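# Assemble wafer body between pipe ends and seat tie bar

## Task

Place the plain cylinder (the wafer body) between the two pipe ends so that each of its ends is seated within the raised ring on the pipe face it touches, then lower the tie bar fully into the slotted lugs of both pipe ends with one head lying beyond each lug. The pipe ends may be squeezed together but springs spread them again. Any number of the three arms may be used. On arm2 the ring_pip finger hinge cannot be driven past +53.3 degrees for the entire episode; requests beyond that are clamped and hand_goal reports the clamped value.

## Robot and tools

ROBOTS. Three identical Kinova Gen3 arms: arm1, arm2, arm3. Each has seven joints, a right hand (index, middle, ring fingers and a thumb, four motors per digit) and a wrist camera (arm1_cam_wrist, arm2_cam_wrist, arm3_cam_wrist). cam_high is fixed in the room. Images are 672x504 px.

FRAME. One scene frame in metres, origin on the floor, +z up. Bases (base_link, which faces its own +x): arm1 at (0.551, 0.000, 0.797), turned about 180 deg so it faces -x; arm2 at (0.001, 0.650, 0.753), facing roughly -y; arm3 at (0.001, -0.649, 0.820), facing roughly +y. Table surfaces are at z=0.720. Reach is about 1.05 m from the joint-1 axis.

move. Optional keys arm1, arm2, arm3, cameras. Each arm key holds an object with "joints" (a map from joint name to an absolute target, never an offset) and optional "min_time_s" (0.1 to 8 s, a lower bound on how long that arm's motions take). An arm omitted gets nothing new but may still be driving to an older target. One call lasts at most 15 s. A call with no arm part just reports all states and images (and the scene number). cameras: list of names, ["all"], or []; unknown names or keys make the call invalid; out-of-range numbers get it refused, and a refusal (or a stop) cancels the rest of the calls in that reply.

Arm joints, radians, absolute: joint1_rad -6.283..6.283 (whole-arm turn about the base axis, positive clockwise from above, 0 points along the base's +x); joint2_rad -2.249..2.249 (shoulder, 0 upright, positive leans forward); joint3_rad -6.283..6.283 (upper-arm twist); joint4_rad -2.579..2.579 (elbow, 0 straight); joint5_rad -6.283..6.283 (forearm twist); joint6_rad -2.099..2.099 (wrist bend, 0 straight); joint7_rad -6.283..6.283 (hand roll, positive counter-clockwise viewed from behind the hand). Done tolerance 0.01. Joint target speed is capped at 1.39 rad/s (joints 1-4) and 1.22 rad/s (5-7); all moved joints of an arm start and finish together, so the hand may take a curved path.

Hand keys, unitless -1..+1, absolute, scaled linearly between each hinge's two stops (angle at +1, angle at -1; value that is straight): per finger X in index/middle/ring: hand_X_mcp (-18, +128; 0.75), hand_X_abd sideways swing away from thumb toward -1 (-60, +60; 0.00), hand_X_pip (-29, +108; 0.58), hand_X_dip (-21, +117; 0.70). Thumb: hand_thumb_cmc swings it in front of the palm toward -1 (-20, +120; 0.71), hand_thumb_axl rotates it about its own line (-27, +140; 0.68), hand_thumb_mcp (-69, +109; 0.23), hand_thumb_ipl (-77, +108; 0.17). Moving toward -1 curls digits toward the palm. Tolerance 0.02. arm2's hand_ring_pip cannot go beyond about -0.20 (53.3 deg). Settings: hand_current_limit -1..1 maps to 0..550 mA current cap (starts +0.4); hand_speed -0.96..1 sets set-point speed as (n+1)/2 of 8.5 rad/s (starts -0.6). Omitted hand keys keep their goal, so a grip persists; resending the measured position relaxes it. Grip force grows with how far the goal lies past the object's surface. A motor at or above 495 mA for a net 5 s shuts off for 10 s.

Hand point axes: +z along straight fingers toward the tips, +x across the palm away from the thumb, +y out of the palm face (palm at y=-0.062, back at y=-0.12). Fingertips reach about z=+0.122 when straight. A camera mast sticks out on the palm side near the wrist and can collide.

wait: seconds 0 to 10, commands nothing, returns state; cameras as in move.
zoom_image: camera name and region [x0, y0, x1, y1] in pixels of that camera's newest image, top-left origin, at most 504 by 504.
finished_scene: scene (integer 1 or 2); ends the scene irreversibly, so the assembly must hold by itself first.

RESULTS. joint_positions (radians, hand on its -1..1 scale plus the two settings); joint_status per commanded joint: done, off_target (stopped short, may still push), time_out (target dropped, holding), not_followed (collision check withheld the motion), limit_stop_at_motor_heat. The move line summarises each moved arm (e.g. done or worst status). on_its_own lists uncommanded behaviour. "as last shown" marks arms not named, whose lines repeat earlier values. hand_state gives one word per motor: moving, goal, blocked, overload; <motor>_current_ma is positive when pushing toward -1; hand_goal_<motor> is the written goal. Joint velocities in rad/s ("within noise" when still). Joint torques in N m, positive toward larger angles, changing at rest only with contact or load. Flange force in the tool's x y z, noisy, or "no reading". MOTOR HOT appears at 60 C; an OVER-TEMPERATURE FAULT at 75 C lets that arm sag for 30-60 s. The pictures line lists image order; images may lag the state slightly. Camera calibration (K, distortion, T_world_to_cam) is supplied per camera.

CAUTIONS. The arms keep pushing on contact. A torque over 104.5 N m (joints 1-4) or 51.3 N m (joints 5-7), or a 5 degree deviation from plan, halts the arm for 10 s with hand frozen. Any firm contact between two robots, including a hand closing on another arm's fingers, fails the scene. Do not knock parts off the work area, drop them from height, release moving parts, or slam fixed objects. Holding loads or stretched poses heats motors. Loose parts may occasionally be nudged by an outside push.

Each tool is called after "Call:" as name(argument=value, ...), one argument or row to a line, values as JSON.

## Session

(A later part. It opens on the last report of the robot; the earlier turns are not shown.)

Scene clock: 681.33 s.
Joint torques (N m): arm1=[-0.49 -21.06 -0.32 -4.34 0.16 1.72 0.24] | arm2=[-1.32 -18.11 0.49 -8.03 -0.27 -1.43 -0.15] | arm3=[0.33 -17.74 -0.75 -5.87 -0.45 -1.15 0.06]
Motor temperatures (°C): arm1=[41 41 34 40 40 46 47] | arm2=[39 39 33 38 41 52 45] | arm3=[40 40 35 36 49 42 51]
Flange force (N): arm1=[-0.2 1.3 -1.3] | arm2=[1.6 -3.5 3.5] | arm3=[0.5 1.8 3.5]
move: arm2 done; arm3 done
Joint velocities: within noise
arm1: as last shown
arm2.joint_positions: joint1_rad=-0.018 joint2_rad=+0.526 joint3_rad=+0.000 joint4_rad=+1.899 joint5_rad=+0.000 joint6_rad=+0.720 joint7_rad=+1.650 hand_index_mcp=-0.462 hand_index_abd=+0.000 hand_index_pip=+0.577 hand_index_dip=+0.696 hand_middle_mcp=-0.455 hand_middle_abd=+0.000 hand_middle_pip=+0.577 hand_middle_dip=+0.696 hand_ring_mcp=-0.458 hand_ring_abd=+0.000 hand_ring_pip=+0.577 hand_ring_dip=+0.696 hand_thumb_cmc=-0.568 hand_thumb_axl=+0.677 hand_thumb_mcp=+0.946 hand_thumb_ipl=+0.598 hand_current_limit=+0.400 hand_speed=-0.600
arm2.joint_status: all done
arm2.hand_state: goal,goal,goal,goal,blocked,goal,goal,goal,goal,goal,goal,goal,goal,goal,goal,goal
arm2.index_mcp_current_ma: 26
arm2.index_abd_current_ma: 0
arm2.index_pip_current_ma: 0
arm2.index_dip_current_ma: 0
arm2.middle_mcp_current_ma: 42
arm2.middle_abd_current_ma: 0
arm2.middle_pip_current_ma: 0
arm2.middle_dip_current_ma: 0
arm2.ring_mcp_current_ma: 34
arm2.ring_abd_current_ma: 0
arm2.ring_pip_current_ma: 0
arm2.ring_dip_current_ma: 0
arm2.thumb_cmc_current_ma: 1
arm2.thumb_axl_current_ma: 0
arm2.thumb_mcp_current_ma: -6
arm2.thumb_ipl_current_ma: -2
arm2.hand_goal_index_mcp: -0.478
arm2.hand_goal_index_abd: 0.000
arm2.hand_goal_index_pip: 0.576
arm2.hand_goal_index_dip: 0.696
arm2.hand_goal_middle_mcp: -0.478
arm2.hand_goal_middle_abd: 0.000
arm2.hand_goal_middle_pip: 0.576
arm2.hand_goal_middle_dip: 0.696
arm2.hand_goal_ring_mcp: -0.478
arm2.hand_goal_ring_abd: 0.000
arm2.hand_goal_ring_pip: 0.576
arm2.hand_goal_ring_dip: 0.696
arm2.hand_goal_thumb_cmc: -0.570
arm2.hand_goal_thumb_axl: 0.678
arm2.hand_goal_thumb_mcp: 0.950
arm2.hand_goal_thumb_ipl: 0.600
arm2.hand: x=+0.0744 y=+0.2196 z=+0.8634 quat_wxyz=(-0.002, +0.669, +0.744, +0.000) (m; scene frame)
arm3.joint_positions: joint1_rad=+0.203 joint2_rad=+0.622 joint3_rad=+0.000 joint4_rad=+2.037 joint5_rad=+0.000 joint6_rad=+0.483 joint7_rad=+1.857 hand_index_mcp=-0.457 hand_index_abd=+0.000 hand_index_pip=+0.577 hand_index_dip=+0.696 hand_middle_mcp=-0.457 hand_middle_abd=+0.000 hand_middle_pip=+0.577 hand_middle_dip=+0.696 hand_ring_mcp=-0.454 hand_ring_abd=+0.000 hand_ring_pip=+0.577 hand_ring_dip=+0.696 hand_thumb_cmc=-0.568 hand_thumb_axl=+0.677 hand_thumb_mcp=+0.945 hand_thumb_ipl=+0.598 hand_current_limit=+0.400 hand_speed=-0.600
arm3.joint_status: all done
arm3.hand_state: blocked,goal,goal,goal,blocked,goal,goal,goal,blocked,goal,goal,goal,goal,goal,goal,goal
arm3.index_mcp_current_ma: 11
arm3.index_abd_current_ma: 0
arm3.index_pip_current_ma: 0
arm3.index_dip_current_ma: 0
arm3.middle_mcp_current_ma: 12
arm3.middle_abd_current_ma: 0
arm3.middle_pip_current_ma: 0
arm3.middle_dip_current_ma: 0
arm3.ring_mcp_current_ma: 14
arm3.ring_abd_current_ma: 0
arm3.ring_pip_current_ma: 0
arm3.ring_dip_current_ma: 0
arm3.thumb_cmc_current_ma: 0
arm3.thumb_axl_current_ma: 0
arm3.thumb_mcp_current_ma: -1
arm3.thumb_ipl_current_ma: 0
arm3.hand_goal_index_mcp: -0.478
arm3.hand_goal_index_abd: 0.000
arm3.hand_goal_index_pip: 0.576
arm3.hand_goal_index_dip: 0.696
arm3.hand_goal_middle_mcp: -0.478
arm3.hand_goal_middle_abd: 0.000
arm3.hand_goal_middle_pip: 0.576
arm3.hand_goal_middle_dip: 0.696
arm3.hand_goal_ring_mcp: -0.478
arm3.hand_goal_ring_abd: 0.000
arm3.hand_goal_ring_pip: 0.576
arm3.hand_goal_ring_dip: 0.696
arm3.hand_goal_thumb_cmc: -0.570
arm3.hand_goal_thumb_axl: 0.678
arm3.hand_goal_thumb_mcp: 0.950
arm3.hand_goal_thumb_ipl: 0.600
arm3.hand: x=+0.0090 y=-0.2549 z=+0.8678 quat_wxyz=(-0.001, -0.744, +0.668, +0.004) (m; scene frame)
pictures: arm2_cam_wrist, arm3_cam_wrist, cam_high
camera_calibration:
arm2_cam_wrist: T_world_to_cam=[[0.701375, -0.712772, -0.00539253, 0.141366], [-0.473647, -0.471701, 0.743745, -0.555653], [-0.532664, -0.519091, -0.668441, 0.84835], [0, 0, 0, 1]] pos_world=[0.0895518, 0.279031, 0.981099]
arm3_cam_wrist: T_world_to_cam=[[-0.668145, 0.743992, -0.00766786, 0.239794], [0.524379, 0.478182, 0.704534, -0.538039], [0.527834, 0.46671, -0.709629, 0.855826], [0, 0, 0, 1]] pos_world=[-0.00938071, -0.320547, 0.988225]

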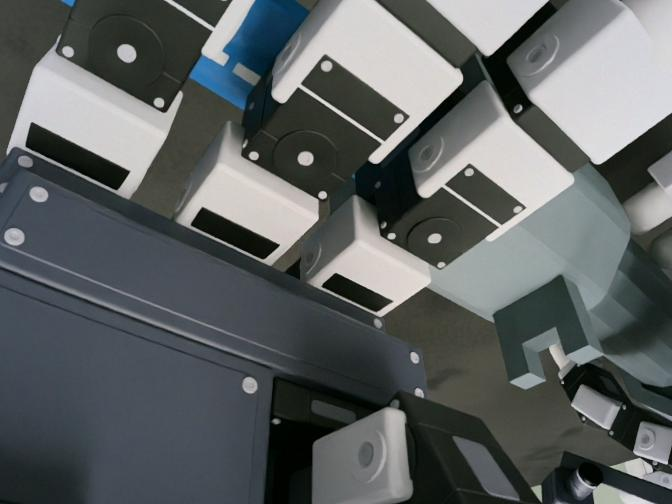

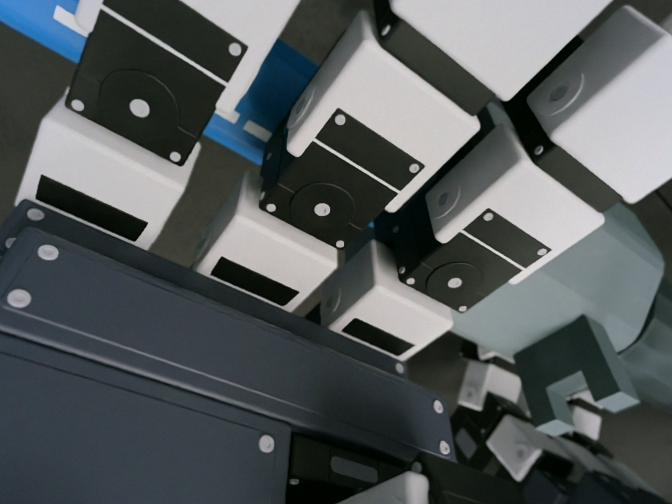

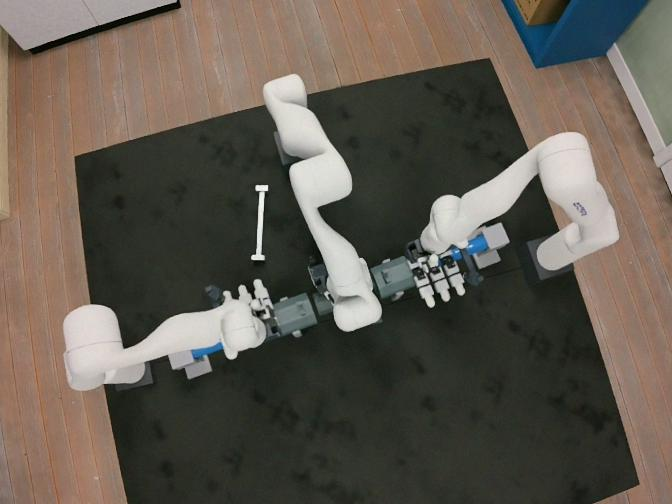

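Call:
move(
  arm1={"joints":{"joint1_rad":-0.0483,"joint2_rad":0.9754,"joint4_rad":1.3015,"joint5_rad":0.0262,"joint6_rad":1.4722,"joint7_rad":0.0135},"min_time_s":1},
  arm2={"joints":{"joint1_rad":-0.0196,"joint2_rad":0.5391,"joint4_rad":1.8722,"joint6_rad":0.7334,"joint7_rad":1.6487},"min_time_s":3},
  arm3={"joints":{"joint1_rad":0.1957,"joint2_rad":0.634,"joint4_rad":2.0053,"joint6_rad":0.5023,"joint7_rad":1.8502},"min_time_s":3},
  cameras=["cam_high","arm3_cam_wrist","arm2_cam_wrist"],
)

Call:
zoom_image(
  camera="arm2_cam_wrist",
  region=[560, 180, 672, 340],
)

Call:
zoom_image(
  camera="arm3_cam_wrist",
  region=[560, 180, 672, 400],
)

Call:
zoom_image(
  camera="cam_high",
  region=[295, 280, 340, 325],
)

Call:
zoom_image(
  camera="cam_high",
  region=[355, 250, 400, 305],
)

Scene clock: 738.30 s.
Joint torques (N m): arm1=[-0.53 -21.08 -0.35 -4.39 0.17 1.75 0.23] | arm2=[-1.36 -18.79 0.4 -9.02 -0.32 -1.87 -0.18] | arm3=[0 -18.44 -1.03 -6.98 -0.65 -1.75 -0.06]
Motor temperatures (°C): arm1=[41 41 34 40 40 46 47] | arm2=[39 39 33 38 41 52 45] | arm3=[40 40 35 36 49 41 51]
Flange force (N): arm1=[-0.3 1.1 -1.0] | arm2=[3.3 -3.3 3.8] | arm3=[2.3 1.2 3.0]
move: arm1 done; arm2 done; arm3 done
Joint velocities: within noise
arm1.joint_positions: joint1_rad=-0.048 joint2_rad=+0.975 joint3_rad=+0.000 joint4_rad=+1.301 joint5_rad=+0.026 joint6_rad=+1.472 joint7_rad=+0.013 hand_index_mcp=+0.694 hand_index_abd=+0.000 hand_index_pip=-0.371 hand_index_dip=-0.183 hand_middle_mcp=+0.685 hand_middle_abd=+0.000 hand_middle_pip=-0.377 hand_middle_dip=-0.183 hand_ring_mcp=+0.675 hand_ring_abd=+0.000 hand_ring_pip=-0.383 hand_ring_dip=-0.183 hand_thumb_cmc=-0.799 hand_thumb_axl=+0.690 hand_thumb_mcp=+0.046 hand_thumb_ipl=-0.078 hand_current_limit=+0.750 hand_speed=-0.850
arm1.joint_status: all done
arm1.hand_state: blocked,goal,blocked,goal,blocked,goal,blocked,goal,blocked,goal,blocked,goal,blocked,goal,blocked,blocked
arm1.index_mcp_current_ma: 150
arm1.index_abd_current_ma: 0
arm1.index_pip_current_ma: 93
arm1.index_dip_current_ma: 13
arm1.middle_mcp_current_ma: 121
arm1.middle_abd_current_ma: 0
arm1.middle_pip_current_ma: 78
arm1.middle_dip_current_ma: 12
arm1.ring_mcp_current_ma: 93
arm1.ring_abd_current_ma: 0
arm1.ring_pip_current_ma: 65
arm1.ring_dip_current_ma: 12
arm1.thumb_cmc_current_ma: 31
arm1.thumb_axl_current_ma: 10
arm1.thumb_mcp_current_ma: 481
arm1.thumb_ipl_current_ma: 124
arm1.hand_goal_index_mcp: 0.620
arm1.hand_goal_index_abd: 0.000
arm1.hand_goal_index_pip: -0.430
arm1.hand_goal_index_dip: -0.200
arm1.hand_goal_middle_mcp: 0.620
arm1.hand_goal_middle_abd: 0.000
arm1.hand_goal_middle_pip: -0.430
arm1.hand_goal_middle_dip: -0.200
arm1.hand_goal_ring_mcp: 0.620
arm1.hand_goal_ring_abd: 0.000
arm1.hand_goal_ring_pip: -0.430
arm1.hand_goal_ring_dip: -0.200
arm1.hand_goal_thumb_cmc: -0.828
arm1.hand_goal_thumb_axl: 0.678
arm1.hand_goal_thumb_mcp: -0.220
arm1.hand_goal_thumb_ipl: -0.130
arm1.hand: x=+0.0617 y=+0.0097 z=+0.8160 quat_wxyz=(-0.225, +0.713, -0.633, +0.200) (m; scene frame)
arm2.joint_positions: joint1_rad=-0.020 joint2_rad=+0.539 joint3_rad=+0.000 joint4_rad=+1.872 joint5_rad=+0.000 joint6_rad=+0.733 joint7_rad=+1.649 hand_index_mcp=-0.462 hand_index_abd=+0.000 hand_index_pip=+0.577 hand_index_dip=+0.696 hand_middle_mcp=-0.455 hand_middle_abd=+0.000 hand_middle_pip=+0.577 hand_middle_dip=+0.696 hand_ring_mcp=-0.458 hand_ring_abd=+0.000 hand_ring_pip=+0.577 hand_ring_dip=+0.696 hand_thumb_cmc=-0.568 hand_thumb_axl=+0.677 hand_thumb_mcp=+0.946 hand_thumb_ipl=+0.598 hand_current_limit=+0.400 hand_speed=-0.600
arm2.joint_status: all done
arm2.hand_state: goal,goal,goal,goal,blocked,goal,goal,goal,goal,goal,goal,goal,goal,goal,goal,goal
arm2.index_mcp_current_ma: 26
arm2.index_abd_current_ma: 0
arm2.index_pip_current_ma: 0
arm2.index_dip_current_ma: 0
arm2.middle_mcp_current_ma: 42
arm2.middle_abd_current_ma: 0
arm2.middle_pip_current_ma: 0
arm2.middle_dip_current_ma: 0
arm2.ring_mcp_current_ma: 34
arm2.ring_abd_current_ma: 0
arm2.ring_pip_current_ma: 0
arm2.ring_dip_current_ma: 0
arm2.thumb_cmc_current_ma: 1
arm2.thumb_axl_current_ma: 0
arm2.thumb_mcp_current_ma: -6
arm2.thumb_ipl_current_ma: -2
arm2.hand_goal_index_mcp: -0.478
arm2.hand_goal_index_abd: 0.000
arm2.hand_goal_index_pip: 0.576
arm2.hand_goal_index_dip: 0.696
arm2.hand_goal_middle_mcp: -0.478
arm2.hand_goal_middle_abd: 0.000
arm2.hand_goal_middle_pip: 0.576
arm2.hand_goal_middle_dip: 0.696
arm2.hand_goal_ring_mcp: -0.478
arm2.hand_goal_ring_abd: 0.000
arm2.hand_goal_ring_pip: 0.576
arm2.hand_goal_ring_dip: 0.696
arm2.hand_goal_thumb_cmc: -0.570
arm2.hand_goal_thumb_axl: 0.678
arm2.hand_goal_thumb_mcp: 0.950
arm2.hand_goal_thumb_ipl: 0.600
arm2.hand: x=+0.0753 y=+0.2117 z=+0.8635 quat_wxyz=(-0.002, +0.669, +0.744, +0.000) (m; scene frame)
arm3.joint_positions: joint1_rad=+0.196 joint2_rad=+0.634 joint3_rad=+0.000 joint4_rad=+2.005 joint5_rad=+0.000 joint6_rad=+0.502 joint7_rad=+1.850 hand_index_mcp=-0.458 hand_index_abd=+0.000 hand_index_pip=+0.577 hand_index_dip=+0.696 hand_middle_mcp=-0.457 hand_middle_abd=+0.000 hand_middle_pip=+0.577 hand_middle_dip=+0.696 hand_ring_mcp=-0.454 hand_ring_abd=+0.000 hand_ring_pip=+0.577 hand_ring_dip=+0.696 hand_thumb_cmc=-0.568 hand_thumb_axl=+0.677 hand_thumb_mcp=+0.945 hand_thumb_ipl=+0.598 hand_current_limit=+0.400 hand_speed=-0.600
arm3.joint_status: all done
arm3.hand_state: blocked,goal,goal,goal,blocked,goal,goal,goal,blocked,goal,goal,goal,goal,goal,goal,goal
arm3.index_mcp_current_ma: 11
arm3.index_abd_current_ma: 0
arm3.index_pip_current_ma: 0
arm3.index_dip_current_ma: 0
arm3.middle_mcp_current_ma: 12
arm3.middle_abd_current_ma: 0
arm3.middle_pip_current_ma: 0
arm3.middle_dip_current_ma: 0
arm3.ring_mcp_current_ma: 14
arm3.ring_abd_current_ma: 0
arm3.ring_pip_current_ma: 0
arm3.ring_dip_current_ma: 0
arm3.thumb_cmc_current_ma: 0
arm3.thumb_axl_current_ma: 0
arm3.thumb_mcp_current_ma: -1
arm3.thumb_ipl_current_ma: 0
arm3.hand_goal_index_mcp: -0.478
arm3.hand_goal_index_abd: 0.000
arm3.hand_goal_index_pip: 0.576
arm3.hand_goal_index_dip: 0.696
arm3.hand_goal_middle_mcp: -0.478
arm3.hand_goal_middle_abd: 0.000
arm3.hand_goal_middle_pip: 0.576
arm3.hand_goal_middle_dip: 0.696
arm3.hand_goal_ring_mcp: -0.478
arm3.hand_goal_ring_abd: 0.000
arm3.hand_goal_ring_pip: 0.576
arm3.hand_goal_ring_dip: 0.696
arm3.hand_goal_thumb_cmc: -0.570
arm3.hand_goal_thumb_axl: 0.678
arm3.hand_goal_thumb_mcp: 0.950
arm3.hand_goal_thumb_ipl: 0.600
arm3.hand: x=+0.0079 y=-0.2449 z=+0.8679 quat_wxyz=(-0.001, -0.744, +0.668, +0.004) (m; scene frame)
pictures: arm2_cam_wrist, arm3_cam_wrist, cam_high
camera_calibration:
arm2_cam_wrist: T_world_to_cam=[[0.701309, -0.712837, -0.00528671, 0.135025], [-0.473746, -0.471601, 0.743746, -0.559046], [-0.532663, -0.519091, -0.668442, 0.844796], [0, 0, 0, 1]] pos_world=[0.0904516, 0.271131, 0.981199]
arm3_cam_wrist: T_world_to_cam=[[-0.668145, 0.743992, -0.00766786, 0.231627], [0.524379, 0.478182, 0.704534, -0.542144], [0.527834, 0.46671, -0.709629, 0.851839], [0, 0, 0, 1]] pos_world=[-0.0105807, -0.310647, 0.988225]

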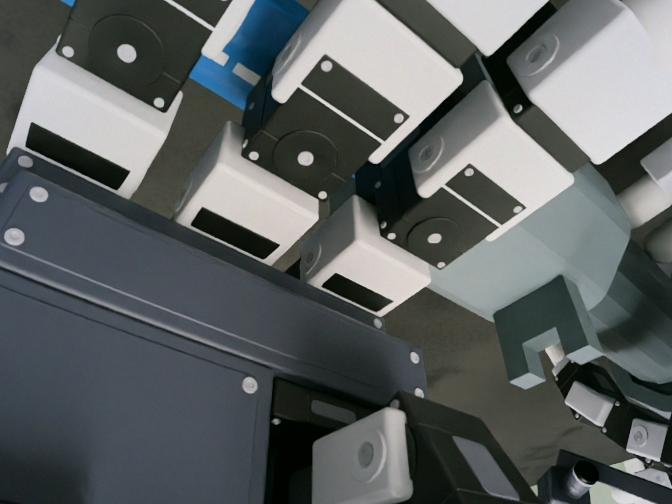

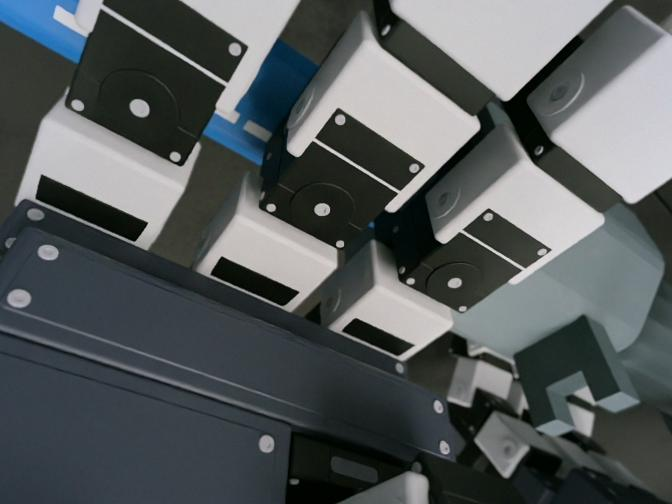

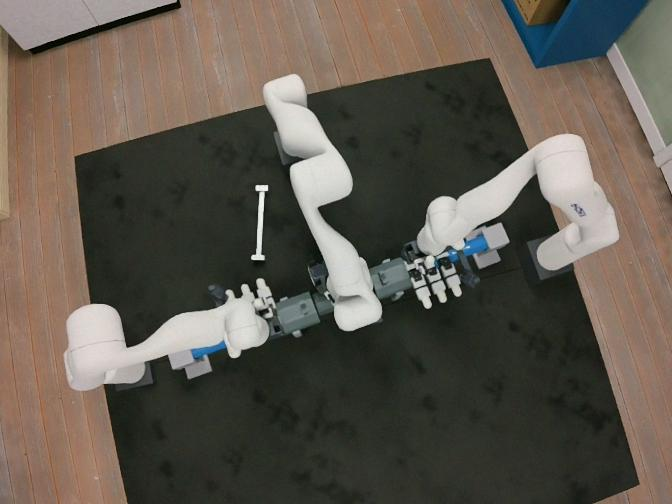

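Scaled by 3.150.

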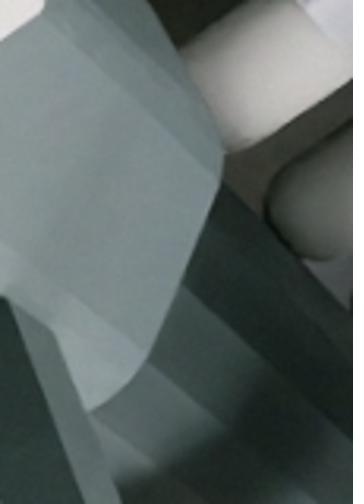

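Scaled by 2.291.

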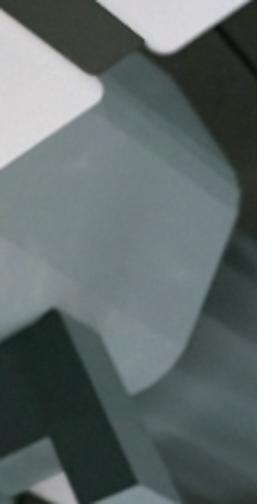

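Scaled by 11.200.

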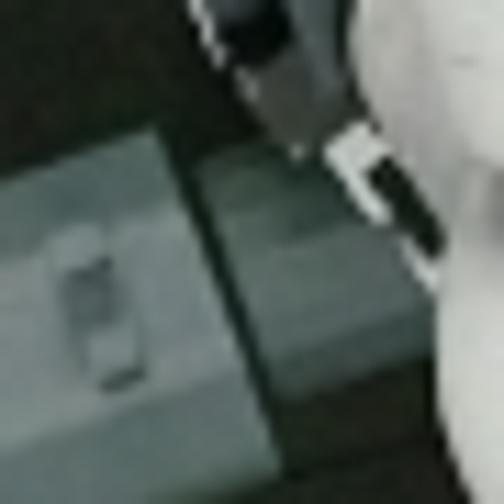

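Scaled by 9.164.

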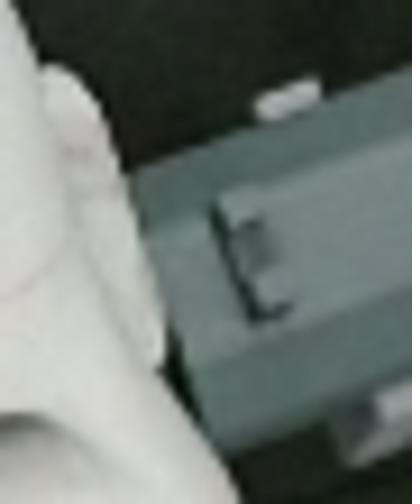

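Call:
move(
  arm2={"joints":{"joint1_rad":-0.0208,"joint2_rad":0.5486,"joint4_rad":1.8529,"joint6_rad":0.7431,"joint7_rad":1.6475},"min_time_s":4},
  arm3={"joints":{"joint1_rad":0.1859,"joint2_rad":0.6526,"joint4_rad":1.9571,"joint6_rad":0.532,"joint7_rad":1.8404},"min_time_s":4},
  cameras=["cam_high"],
)

Call:
zoom_image(
  camera="cam_high",
  region=[295, 280, 340, 325],
)

Call:
zoom_image(
  camera="cam_high",
  region=[355, 250, 400, 305],
)

Scene clock: 807.50 s.
Joint torques (N m): arm1=[-0.47 -21.06 -0.42 -4.32 0.15 1.7 0.25] | arm2=[-1.42 -18.88 0.4 -9.54 -0.38 -2.27 -0.24] | arm3=[-0.36 -19.5 -1.53 -8.77 -0.93 -2.59 -0.17]
Motor temperatures (°C): arm1=[41 42 34 40 40 46 47] | arm2=[39 39 33 38 41 52 45] | arm3=[40 40 35 36 49 41 51]
Flange force (N): arm1=[-0.2 1.4 -1.4] | arm2=[4.4 -3.4 2.8] | arm3=[5.3 1.0 2.7]
move: arm2 done; arm3 done
Joint velocities: within noise
arm1: as last shown
arm2.joint_positions: joint1_rad=-0.021 joint2_rad=+0.549 joint3_rad=+0.000 joint4_rad=+1.853 joint5_rad=+0.000 joint6_rad=+0.743 joint7_rad=+1.647 hand_index_mcp=-0.462 hand_index_abd=+0.000 hand_index_pip=+0.577 hand_index_dip=+0.696 hand_middle_mcp=-0.455 hand_middle_abd=+0.000 hand_middle_pip=+0.577 hand_middle_dip=+0.696 hand_ring_mcp=-0.458 hand_ring_abd=+0.000 hand_ring_pip=+0.577 hand_ring_dip=+0.696 hand_thumb_cmc=-0.568 hand_thumb_axl=+0.677 hand_thumb_mcp=+0.946 hand_thumb_ipl=+0.598 hand_current_limit=+0.400 hand_speed=-0.600
arm2.joint_status: all done
arm2.hand_state: goal,goal,goal,goal,blocked,goal,goal,goal,goal,goal,goal,goal,goal,goal,goal,goal
arm2.index_mcp_current_ma: 25
arm2.index_abd_current_ma: 0
arm2.index_pip_current_ma: 0
arm2.index_dip_current_ma: 0
arm2.middle_mcp_current_ma: 42
arm2.middle_abd_current_ma: 0
arm2.middle_pip_current_ma: 0
arm2.middle_dip_current_ma: 0
arm2.ring_mcp_current_ma: 34
arm2.ring_abd_current_ma: 0
arm2.ring_pip_current_ma: 0
arm2.ring_dip_current_ma: 0
arm2.thumb_cmc_current_ma: 1
arm2.thumb_axl_current_ma: 0
arm2.thumb_mcp_current_ma: -6
arm2.thumb_ipl_current_ma: -2
arm2.hand_goal_index_mcp: -0.478
arm2.hand_goal_index_abd: 0.000
arm2.hand_goal_index_pip: 0.576
arm2.hand_goal_index_dip: 0.696
arm2.hand_goal_middle_mcp: -0.478
arm2.hand_goal_middle_abd: 0.000
arm2.hand_goal_middle_pip: 0.576
arm2.hand_goal_middle_dip: 0.696
arm2.hand_goal_ring_mcp: -0.478
arm2.hand_goal_ring_abd: 0.000
arm2.hand_goal_ring_pip: 0.576
arm2.hand_goal_ring_dip: 0.696
arm2.hand_goal_thumb_cmc: -0.570
arm2.hand_goal_thumb_axl: 0.678
arm2.hand_goal_thumb_mcp: 0.950
arm2.hand_goal_thumb_ipl: 0.600
arm2.hand: x=+0.0760 y=+0.2059 z=+0.8635 quat_wxyz=(-0.002, +0.669, +0.744, +0.000) (m; scene frame)
arm3.joint_positions: joint1_rad=+0.186 joint2_rad=+0.653 joint3_rad=+0.000 joint4_rad=+1.957 joint5_rad=+0.000 joint6_rad=+0.532 joint7_rad=+1.840 hand_index_mcp=-0.460 hand_index_abd=+0.000 hand_index_pip=+0.577 hand_index_dip=+0.696 hand_middle_mcp=-0.457 hand_middle_abd=+0.000 hand_middle_pip=+0.577 hand_middle_dip=+0.696 hand_ring_mcp=-0.454 hand_ring_abd=+0.000 hand_ring_pip=+0.577 hand_ring_dip=+0.696 hand_thumb_cmc=-0.568 hand_thumb_axl=+0.677 hand_thumb_mcp=+0.945 hand_thumb_ipl=+0.598 hand_current_limit=+0.400 hand_speed=-0.600
arm3.joint_status: all done
arm3.hand_state: goal,goal,goal,goal,blocked,goal,goal,goal,blocked,goal,goal,goal,goal,goal,goal,goal
arm3.index_mcp_current_ma: 9
arm3.index_abd_current_ma: 0
arm3.index_pip_current_ma: 0
arm3.index_dip_current_ma: 0
arm3.middle_mcp_current_ma: 12
arm3.middle_abd_current_ma: 0
arm3.middle_pip_current_ma: 0
arm3.middle_dip_current_ma: 0
arm3.ring_mcp_current_ma: 14
arm3.ring_abd_current_ma: 0
arm3.ring_pip_current_ma: 0
arm3.ring_dip_current_ma: 0
arm3.thumb_cmc_current_ma: 0
arm3.thumb_axl_current_ma: 0
arm3.thumb_mcp_current_ma: -1
arm3.thumb_ipl_current_ma: 0
arm3.hand_goal_index_mcp: -0.478
arm3.hand_goal_index_abd: 0.000
arm3.hand_goal_index_pip: 0.576
arm3.hand_goal_index_dip: 0.696
arm3.hand_goal_middle_mcp: -0.478
arm3.hand_goal_middle_abd: 0.000
arm3.hand_goal_middle_pip: 0.576
arm3.hand_goal_middle_dip: 0.696
arm3.hand_goal_ring_mcp: -0.478
arm3.hand_goal_ring_abd: 0.000
arm3.hand_goal_ring_pip: 0.576
arm3.hand_goal_ring_dip: 0.696
arm3.hand_goal_thumb_cmc: -0.570
arm3.hand_goal_thumb_axl: 0.678
arm3.hand_goal_thumb_mcp: 0.950
arm3.hand_goal_thumb_ipl: 0.600
arm3.hand: x=+0.0064 y=-0.2299 z=+0.8679 quat_wxyz=(-0.001, -0.744, +0.668, +0.004) (m; scene frame)
pictures: cam_high

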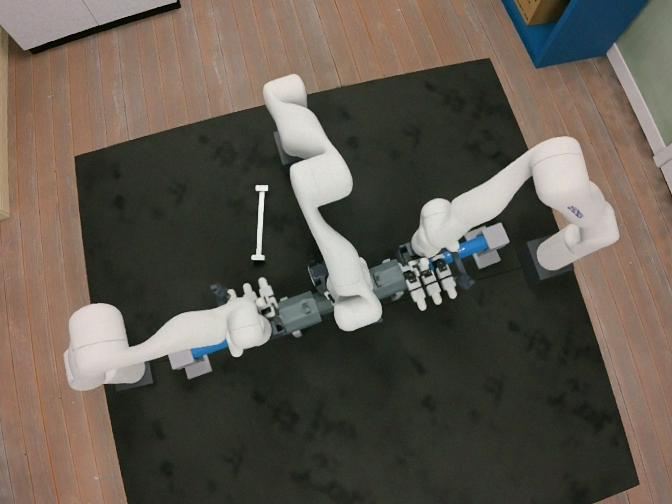

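Scaled by 11.200.

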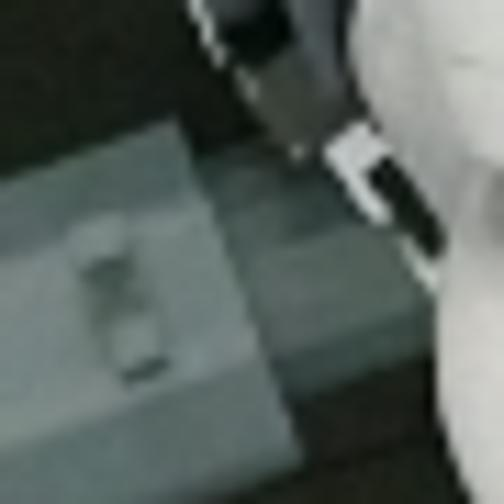

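Scaled by 9.164.

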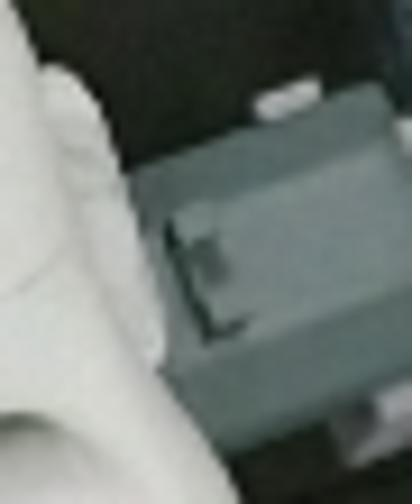

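Call:
move(
  arm2={"joints":{"joint1_rad":-0.0214,"joint2_rad":0.5539,"joint4_rad":1.8422,"joint6_rad":0.7485,"joint7_rad":1.6469},"min_time_s":3},
  arm3={"joints":{"joint1_rad":0.1839,"joint2_rad":0.6562,"joint4_rad":1.9476,"joint6_rad":0.5378,"joint7_rad":1.8385},"min_time_s":3},
  cameras=["arm2_cam_wrist","arm3_cam_wrist"],
)

Call:
zoom_image(
  camera="arm2_cam_wrist",
  region=[560, 180, 672, 340],
)

Call:
zoom_image(
  camera="arm3_cam_wrist",
  region=[560, 180, 672, 400],
)

Scene clock: 826.77 s.
Joint torques (N m): arm1=[2.5 -21.14 2.85 -3.79 2.1 2.14 -0.27] | arm2=[-2.07 -19.58 -0.13 -13.42 -0.8 -4.56 -0.39] | arm3=[-0.77 -19.82 -1.99 -9.26 -1.08 -2.8 -0.18]
Motor temperatures (°C): arm1=[41 43 34 40 40 45 47] | arm2=[39 39 33 39 41 51 45] | arm3=[40 40 35 36 49 41 51]
Flange force (N): arm1=[6.0 3.1 -1.7] | arm2=[12.7 -4.2 1.3] | arm3=[6.3 0.2 2.8]
move: arm2 done; arm3 done
Joint velocities: within noise
arm1: as last shown
arm1.joint_positions: joint1_rad=-0.048 joint2_rad=+0.975 joint3_rad=+0.000 joint4_rad=+1.301 joint5_rad=+0.026 joint6_rad=+1.472 joint7_rad=+0.013 hand_index_mcp=+0.694 hand_index_abd=+0.000 hand_index_pip=-0.371 hand_index_dip=-0.184 hand_middle_mcp=+0.685 hand_middle_abd=+0.000 hand_middle_pip=-0.377 hand_middle_dip=-0.183 hand_ring_mcp=+0.673 hand_ring_abd=+0.000 hand_ring_pip=-0.383 hand_ring_dip=-0.183 hand_thumb_cmc=-0.803 hand_thumb_axl=+0.687 hand_thumb_mcp=+0.047 hand_thumb_ipl=-0.078 hand_current_limit=+0.750 hand_speed=-0.850
arm1.index_dip_current_ma: 11
arm1.ring_mcp_current_ma: 88
arm1.thumb_cmc_current_ma: 23
arm1.thumb_axl_current_ma: 6
arm1.thumb_ipl_current_ma: 126
arm2.joint_positions: joint1_rad=-0.021 joint2_rad=+0.554 joint3_rad=+0.000 joint4_rad=+1.842 joint5_rad=+0.000 joint6_rad=+0.749 joint7_rad=+1.647 hand_index_mcp=-0.467 hand_index_abd=+0.000 hand_index_pip=+0.577 hand_index_dip=+0.696 hand_middle_mcp=-0.455 hand_middle_abd=+0.000 hand_middle_pip=+0.577 hand_middle_dip=+0.696 hand_ring_mcp=-0.458 hand_ring_abd=+0.000 hand_ring_pip=+0.577 hand_ring_dip=+0.696 hand_thumb_cmc=-0.568 hand_thumb_axl=+0.677 hand_thumb_mcp=+0.946 hand_thumb_ipl=+0.598 hand_current_limit=+0.400 hand_speed=-0.600
arm2.joint_status: all done
arm2.hand_state: goal,goal,goal,goal,blocked,goal,goal,goal,goal,goal,goal,goal,goal,goal,goal,goal
arm2.index_mcp_current_ma: 16
arm2.index_abd_current_ma: 0
arm2.index_pip_current_ma: 0
arm2.index_dip_current_ma: 0
arm2.middle_mcp_current_ma: 42
arm2.middle_abd_current_ma: 0
arm2.middle_pip_current_ma: 0
arm2.middle_dip_current_ma: 0
arm2.ring_mcp_current_ma: 34
arm2.ring_abd_current_ma: 0
arm2.ring_pip_current_ma: 0
arm2.ring_dip_current_ma: 0
arm2.thumb_cmc_current_ma: 1
arm2.thumb_axl_current_ma: 0
arm2.thumb_mcp_current_ma: -6
arm2.thumb_ipl_current_ma: -2
arm2.hand_goal_index_mcp: -0.478
arm2.hand_goal_index_abd: 0.000
arm2.hand_goal_index_pip: 0.576
arm2.hand_goal_index_dip: 0.696
arm2.hand_goal_middle_mcp: -0.478
arm2.hand_goal_middle_abd: 0.000
arm2.hand_goal_middle_pip: 0.576
arm2.hand_goal_middle_dip: 0.696
arm2.hand_goal_ring_mcp: -0.478
arm2.hand_goal_ring_abd: 0.000
arm2.hand_goal_ring_pip: 0.576
arm2.hand_goal_ring_dip: 0.696
arm2.hand_goal_thumb_cmc: -0.570
arm2.hand_goal_thumb_axl: 0.678
arm2.hand_goal_thumb_mcp: 0.950
arm2.hand_goal_thumb_ipl: 0.600
arm2.hand: x=+0.0764 y=+0.2028 z=+0.8635 quat_wxyz=(-0.002, +0.669, +0.744, +0.000) (m; scene frame)
arm3.joint_positions: joint1_rad=+0.184 joint2_rad=+0.656 joint3_rad=+0.000 joint4_rad=+1.948 joint5_rad=+0.000 joint6_rad=+0.538 joint7_rad=+1.838 hand_index_mcp=-0.460 hand_index_abd=+0.000 hand_index_pip=+0.577 hand_index_dip=+0.696 hand_middle_mcp=-0.457 hand_middle_abd=+0.000 hand_middle_pip=+0.577 hand_middle_dip=+0.696 hand_ring_mcp=-0.454 hand_ring_abd=+0.000 hand_ring_pip=+0.577 hand_ring_dip=+0.696 hand_thumb_cmc=-0.568 hand_thumb_axl=+0.677 hand_thumb_mcp=+0.945 hand_thumb_ipl=+0.598 hand_current_limit=+0.400 hand_speed=-0.600
arm3.joint_status: all done
arm3.hand_state: goal,goal,goal,goal,blocked,goal,goal,goal,blocked,goal,goal,goal,goal,goal,goal,goal
arm3.index_mcp_current_ma: 8
arm3.index_abd_current_ma: 0
arm3.index_pip_current_ma: 0
arm3.index_dip_current_ma: 0
arm3.middle_mcp_current_ma: 12
arm3.middle_abd_current_ma: 0
arm3.middle_pip_current_ma: 0
arm3.middle_dip_current_ma: 0
arm3.ring_mcp_current_ma: 14
arm3.ring_abd_current_ma: 0
arm3.ring_pip_current_ma: 0
arm3.ring_dip_current_ma: 0
arm3.thumb_cmc_current_ma: 0
arm3.thumb_axl_current_ma: 0
arm3.thumb_mcp_current_ma: -1
arm3.thumb_ipl_current_ma: 0
arm3.hand_goal_index_mcp: -0.478
arm3.hand_goal_index_abd: 0.000
arm3.hand_goal_index_pip: 0.576
arm3.hand_goal_index_dip: 0.696
arm3.hand_goal_middle_mcp: -0.478
arm3.hand_goal_middle_abd: 0.000
arm3.hand_goal_middle_pip: 0.576
arm3.hand_goal_middle_dip: 0.696
arm3.hand_goal_ring_mcp: -0.478
arm3.hand_goal_ring_abd: 0.000
arm3.hand_goal_ring_pip: 0.576
arm3.hand_goal_ring_dip: 0.696
arm3.hand_goal_thumb_cmc: -0.570
arm3.hand_goal_thumb_axl: 0.678
arm3.hand_goal_thumb_mcp: 0.950
arm3.hand_goal_thumb_ipl: 0.600
arm3.hand: x=+0.0061 y=-0.2269 z=+0.8679 quat_wxyz=(-0.001, -0.744, +0.668, +0.004) (m; scene frame)
pictures: arm2_cam_wrist, arm3_cam_wrist
camera_calibration:
arm2_cam_wrist: T_world_to_cam=[[0.70138, -0.712768, -0.005292, 0.127889], [-0.473632, -0.471587, 0.743827, -0.562742], [-0.532672, -0.519199, -0.668351, 0.840636], [0, 0, 0, 1]] pos_world=[0.0915517, 0.26223, 0.9811]
arm3_cam_wrist: T_world_to_cam=[[-0.668254, 0.743895, -0.00761563, 0.216952], [0.5243, 0.478201, 0.70458, -0.549918], [0.527775, 0.466845, -0.709583, 0.844454], [0, 0, 0, 1]] pos_world=[-0.0123807, -0.292647, 0.988325]

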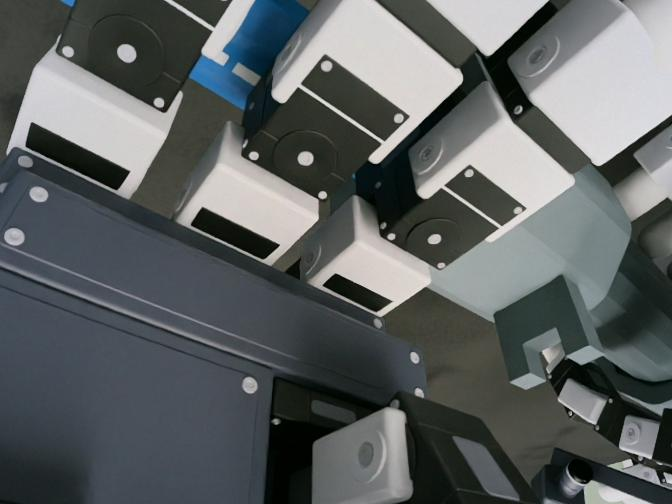

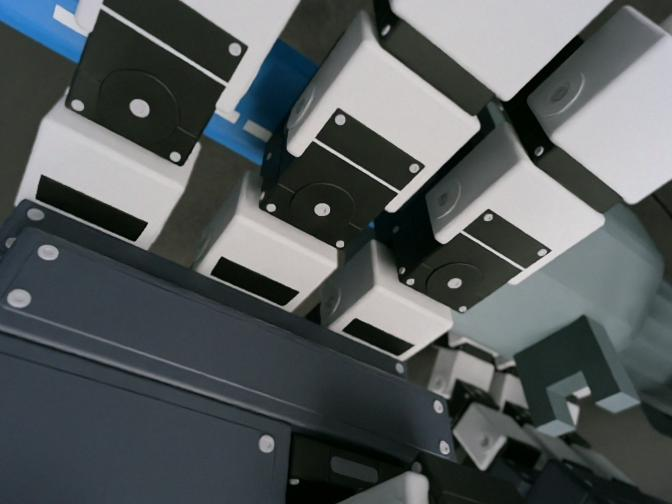

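Scaled by 3.150.

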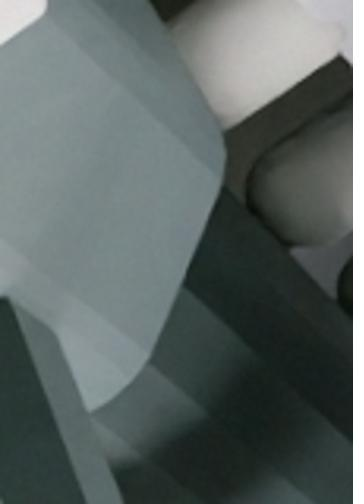

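Scaled by 2.291.

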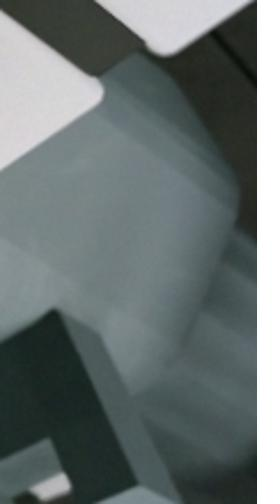

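Call:
move(
  arm2={"joints":{"joint1_rad":-0.0196,"joint2_rad":0.5391,"joint4_rad":1.8722,"joint6_rad":0.7334,"joint7_rad":1.6487},"min_time_s":2},
  arm3={"joints":{"joint1_rad":0.1892,"joint2_rad":0.6462,"joint4_rad":1.9736,"joint6_rad":0.5218,"joint7_rad":1.8437},"min_time_s":2},
  cameras=[],
)

Call:
move(
  arm1={"joints":{"joint1_rad":-0.0483,"joint2_rad":0.9759,"joint4_rad":1.2842,"joint5_rad":0.0262,"joint6_rad":1.489,"joint7_rad":0.0135},"min_time_s":2},
  cameras=["cam_high","arm2_cam_wrist","arm3_cam_wrist"],
)

Call:
zoom_image(
  camera="arm2_cam_wrist",
  region=[560, 180, 672, 340],
)

Call:
zoom_image(
  camera="arm3_cam_wrist",
  region=[560, 180, 672, 400],
)

Call:
zoom_image(
  camera="cam_high",
  region=[295, 280, 340, 325],
)

Scene clock: 887.57 s.
Joint torques (N m): arm1=[-0.52 -21.09 -0.36 -4.36 0.18 1.69 0.24] | arm2=[-1.29 -19.27 0.45 -8.06 -0.25 -1.25 -0.14] | arm3=[0.13 -19.32 -0.93 -7.06 -0.66 -1.55 0]
Motor temperatures (°C): arm1=[41 43 35 40 40 46 47] | arm2=[39 39 33 39 41 51 45] | arm3=[40 40 35 36 49 41 51]
Flange force (N): arm1=[-0.3 1.4 -1.3] | arm2=[0.3 -3.5 5.4] | arm3=[1.7 1.4 4.7]
move: arm2 done; arm3 done
Joint velocities: within noise
arm1: as last shown
arm1.joint_positions: joint1_rad=-0.048 joint2_rad=+0.975 joint3_rad=+0.000 joint4_rad=+1.301 joint5_rad=+0.026 joint6_rad=+1.472 joint7_rad=+0.013 hand_index_mcp=+0.694 hand_index_abd=+0.000 hand_index_pip=-0.371 hand_index_dip=-0.184 hand_middle_mcp=+0.684 hand_middle_abd=+0.000 hand_middle_pip=-0.377 hand_middle_dip=-0.183 hand_ring_mcp=+0.673 hand_ring_abd=+0.000 hand_ring_pip=-0.383 hand_ring_dip=-0.183 hand_thumb_cmc=-0.803 hand_thumb_axl=+0.687 hand_thumb_mcp=+0.047 hand_thumb_ipl=-0.078 hand_current_limit=+0.750 hand_speed=-0.850
arm1.middle_mcp_current_ma: 120
arm1.ring_mcp_current_ma: 87
arm1.ring_pip_current_ma: 64
arm2.joint_positions: joint1_rad=-0.020 joint2_rad=+0.539 joint3_rad=+0.000 joint4_rad=+1.872 joint5_rad=+0.000 joint6_rad=+0.733 joint7_rad=+1.649 hand_index_mcp=-0.467 hand_index_abd=+0.000 hand_index_pip=+0.577 hand_index_dip=+0.696 hand_middle_mcp=-0.455 hand_middle_abd=+0.000 hand_middle_pip=+0.577 hand_middle_dip=+0.696 hand_ring_mcp=-0.458 hand_ring_abd=+0.000 hand_ring_pip=+0.577 hand_ring_dip=+0.696 hand_thumb_cmc=-0.568 hand_thumb_axl=+0.677 hand_thumb_mcp=+0.946 hand_thumb_ipl=+0.598 hand_current_limit=+0.400 hand_speed=-0.600
arm2.joint_status: all done
arm2.hand_state: goal,goal,goal,goal,blocked,goal,goal,goal,goal,goal,goal,goal,goal,goal,goal,goal
arm2.index_mcp_current_ma: 15
arm2.index_abd_current_ma: 0
arm2.index_pip_current_ma: 0
arm2.index_dip_current_ma: 0
arm2.middle_mcp_current_ma: 42
arm2.middle_abd_current_ma: 0
arm2.middle_pip_current_ma: 0
arm2.middle_dip_current_ma: 0
arm2.ring_mcp_current_ma: 34
arm2.ring_abd_current_ma: 0
arm2.ring_pip_current_ma: 0
arm2.ring_dip_current_ma: 0
arm2.thumb_cmc_current_ma: 1
arm2.thumb_axl_current_ma: 0
arm2.thumb_mcp_current_ma: -6
arm2.thumb_ipl_current_ma: -2
arm2.hand_goal_index_mcp: -0.478
arm2.hand_goal_index_abd: 0.000
arm2.hand_goal_index_pip: 0.576
arm2.hand_goal_index_dip: 0.696
arm2.hand_goal_middle_mcp: -0.478
arm2.hand_goal_middle_abd: 0.000
arm2.hand_goal_middle_pip: 0.576
arm2.hand_goal_middle_dip: 0.696
arm2.hand_goal_ring_mcp: -0.478
arm2.hand_goal_ring_abd: 0.000
arm2.hand_goal_ring_pip: 0.576
arm2.hand_goal_ring_dip: 0.696
arm2.hand_goal_thumb_cmc: -0.570
arm2.hand_goal_thumb_axl: 0.678
arm2.hand_goal_thumb_mcp: 0.950
arm2.hand_goal_thumb_ipl: 0.600
arm2.hand: x=+0.0753 y=+0.2117 z=+0.8635 quat_wxyz=(-0.002, +0.669, +0.744, +0.000) (m; scene frame)
arm3.joint_positions: joint1_rad=+0.189 joint2_rad=+0.646 joint3_rad=+0.000 joint4_rad=+1.974 joint5_rad=+0.000 joint6_rad=+0.522 joint7_rad=+1.844 hand_index_mcp=-0.460 hand_index_abd=+0.000 hand_index_pip=+0.577 hand_index_dip=+0.696 hand_middle_mcp=-0.457 hand_middle_abd=+0.000 hand_middle_pip=+0.577 hand_middle_dip=+0.696 hand_ring_mcp=-0.454 hand_ring_abd=+0.000 hand_ring_pip=+0.577 hand_ring_dip=+0.696 hand_thumb_cmc=-0.568 hand_thumb_axl=+0.677 hand_thumb_mcp=+0.945 hand_thumb_ipl=+0.598 hand_current_limit=+0.400 hand_speed=-0.600
arm3.joint_status: all done
arm3.hand_state: goal,goal,goal,goal,blocked,goal,goal,goal,blocked,goal,goal,goal,goal,goal,goal,goal
arm3.index_mcp_current_ma: 9
arm3.index_abd_current_ma: 0
arm3.index_pip_current_ma: 0
arm3.index_dip_current_ma: 0
arm3.middle_mcp_current_ma: 12
arm3.middle_abd_current_ma: 0
arm3.middle_pip_current_ma: 0
arm3.middle_dip_current_ma: 0
arm3.ring_mcp_current_ma: 14
arm3.ring_abd_current_ma: 0
arm3.ring_pip_current_ma: 0
arm3.ring_dip_current_ma: 0
arm3.thumb_cmc_current_ma: 0
arm3.thumb_axl_current_ma: 0
arm3.thumb_mcp_current_ma: -1
arm3.thumb_ipl_current_ma: 0
arm3.hand_goal_index_mcp: -0.478
arm3.hand_goal_index_abd: 0.000
arm3.hand_goal_index_pip: 0.576
arm3.hand_goal_index_dip: 0.696
arm3.hand_goal_middle_mcp: -0.478
arm3.hand_goal_middle_abd: 0.000
arm3.hand_goal_middle_pip: 0.576
arm3.hand_goal_middle_dip: 0.696
arm3.hand_goal_ring_mcp: -0.478
arm3.hand_goal_ring_abd: 0.000
arm3.hand_goal_ring_pip: 0.576
arm3.hand_goal_ring_dip: 0.696
arm3.hand_goal_thumb_cmc: -0.570
arm3.hand_goal_thumb_axl: 0.678
arm3.hand_goal_thumb_mcp: 0.950
arm3.hand_goal_thumb_ipl: 0.600
arm3.hand: x=+0.0069 y=-0.2350 z=+0.8679 quat_wxyz=(-0.001, -0.744, +0.668, +0.004) (m; scene frame)
pictures: none
No camera images: "cameras" was empty.

Scene clock: 889.87 s.
Joint torques (N m): arm1=[-0.42 -21.15 -0.35 -4.42 0.14 1.68 0.25] | arm2=[-1.36 -19.25 0.48 -8.08 -0.27 -1.24 -0.1] | arm3=[0.1 -19.42 -1.05 -7.02 -0.55 -1.57 0.06]
Motor temperatures (°C): arm1=[41 43 35 40 40 46 47] | arm2=[39 39 33 39 41 51 45] | arm3=[40 40 35 36 49 41 51]
Flange force (N): arm1=[-0.1 1.4 -1.4] | arm2=[0.4 -3.5 5.5] | arm3=[1.4 1.4 4.8]
move: arm1 done
Joint velocities: within noise
arm1.joint_positions: joint1_rad=-0.048 joint2_rad=+0.976 joint3_rad=+0.000 joint4_rad=+1.284 joint5_rad=+0.026 joint6_rad=+1.489 joint7_rad=+0.013 hand_index_mcp=+0.694 hand_index_abd=+0.000 hand_index_pip=-0.371 hand_index_dip=-0.184 hand_middle_mcp=+0.684 hand_middle_abd=+0.000 hand_middle_pip=-0.377 hand_middle_dip=-0.183 hand_ring_mcp=+0.673 hand_ring_abd=+0.000 hand_ring_pip=-0.383 hand_ring_dip=-0.183 hand_thumb_cmc=-0.803 hand_thumb_axl=+0.687 hand_thumb_mcp=+0.047 hand_thumb_ipl=-0.078 hand_current_limit=+0.750 hand_speed=-0.850
arm1.joint_status: all done
arm1.hand_state: blocked,goal,blocked,goal,blocked,goal,blocked,goal,blocked,goal,blocked,goal,blocked,goal,blocked,blocked
arm1.index_mcp_current_ma: 150
arm1.index_abd_current_ma: 0
arm1.index_pip_current_ma: 93
arm1.index_dip_current_ma: 11
arm1.middle_mcp_current_ma: 120
arm1.middle_abd_current_ma: 0
arm1.middle_pip_current_ma: 78
arm1.middle_dip_current_ma: 12
arm1.ring_mcp_current_ma: 87
arm1.ring_abd_current_ma: 0
arm1.ring_pip_current_ma: 64
arm1.ring_dip_current_ma: 12
arm1.thumb_cmc_current_ma: 23
arm1.thumb_axl_current_ma: 6
arm1.thumb_mcp_current_ma: 481
arm1.thumb_ipl_current_ma: 126
arm1.hand_goal_index_mcp: 0.620
arm1.hand_goal_index_abd: 0.000
arm1.hand_goal_index_pip: -0.430
arm1.hand_goal_index_dip: -0.200
arm1.hand_goal_middle_mcp: 0.620
arm1.hand_goal_middle_abd: 0.000
arm1.hand_goal_middle_pip: -0.430
arm1.hand_goal_middle_dip: -0.200
arm1.hand_goal_ring_mcp: 0.620
arm1.hand_goal_ring_abd: 0.000
arm1.hand_goal_ring_pip: -0.430
arm1.hand_goal_ring_dip: -0.200
arm1.hand_goal_thumb_cmc: -0.828
arm1.hand_goal_thumb_axl: 0.678
arm1.hand_goal_thumb_mcp: -0.220
arm1.hand_goal_thumb_ipl: -0.130
arm1.hand: x=+0.0582 y=+0.0095 z=+0.8198 quat_wxyz=(-0.225, +0.713, -0.633, +0.200) (m; scene frame)
arm2, arm3: as last shown
pictures: arm2_cam_wrist, arm3_cam_wrist, cam_high
camera_calibration:
arm2_cam_wrist: T_world_to_cam=[[0.701309, -0.712837, -0.00528671, 0.135025], [-0.473746, -0.471601, 0.743746, -0.559046], [-0.532663, -0.519091, -0.668442, 0.844796], [0, 0, 0, 1]] pos_world=[0.0904516, 0.271131, 0.981199]
arm3_cam_wrist: T_world_to_cam=[[-0.668145, 0.743992, -0.00766786, 0.223586], [0.524379, 0.478182, 0.704534, -0.546454], [0.527834, 0.46671, -0.709629, 0.847647], [0, 0, 0, 1]] pos_world=[-0.0114807, -0.300647, 0.988225]

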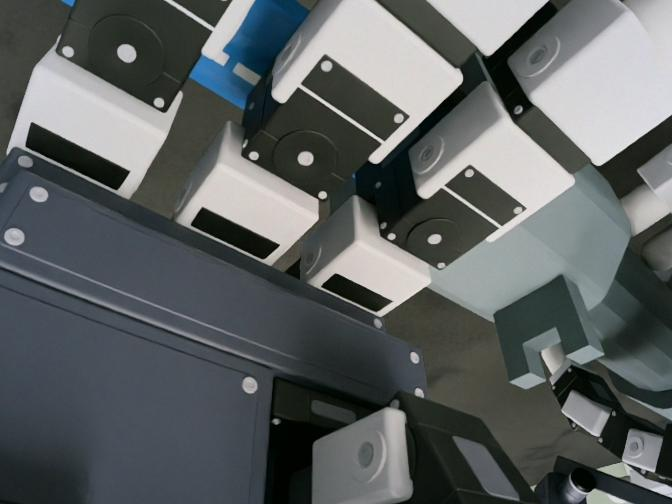

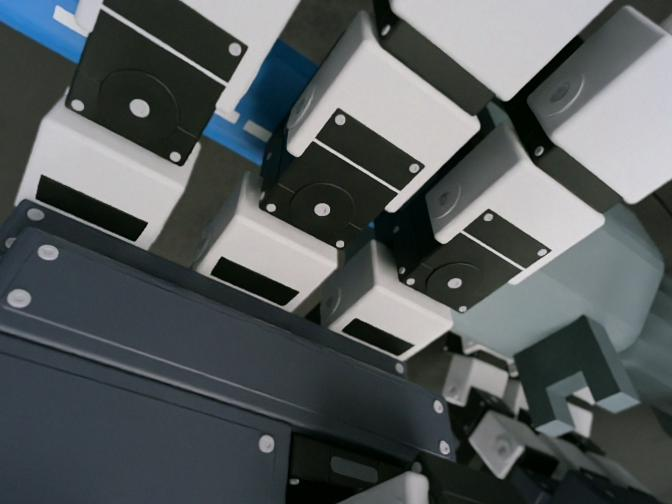

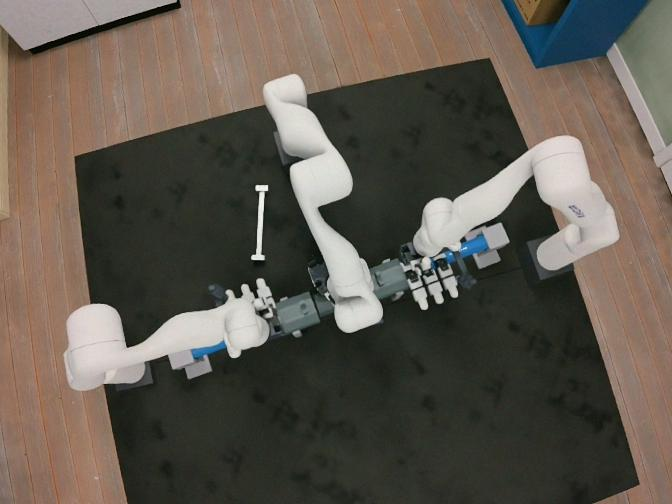

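Scaled by 3.150.

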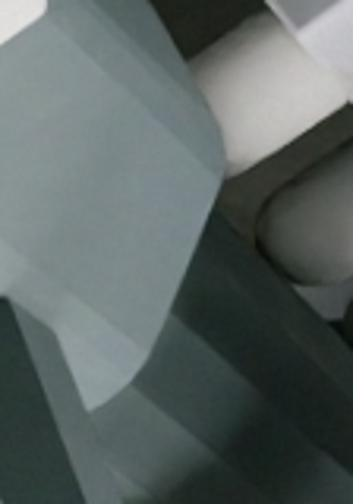

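Scaled by 2.291.

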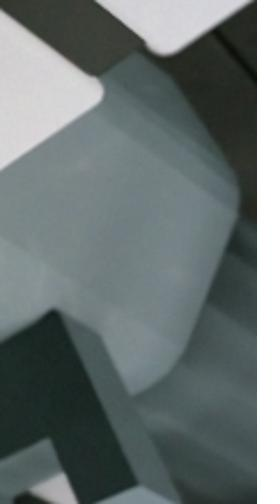

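Scaled by 11.200.

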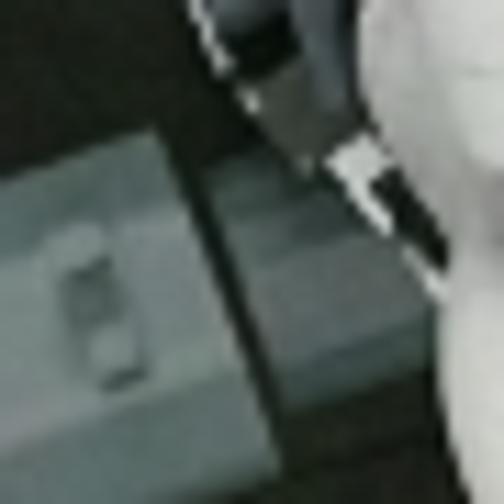

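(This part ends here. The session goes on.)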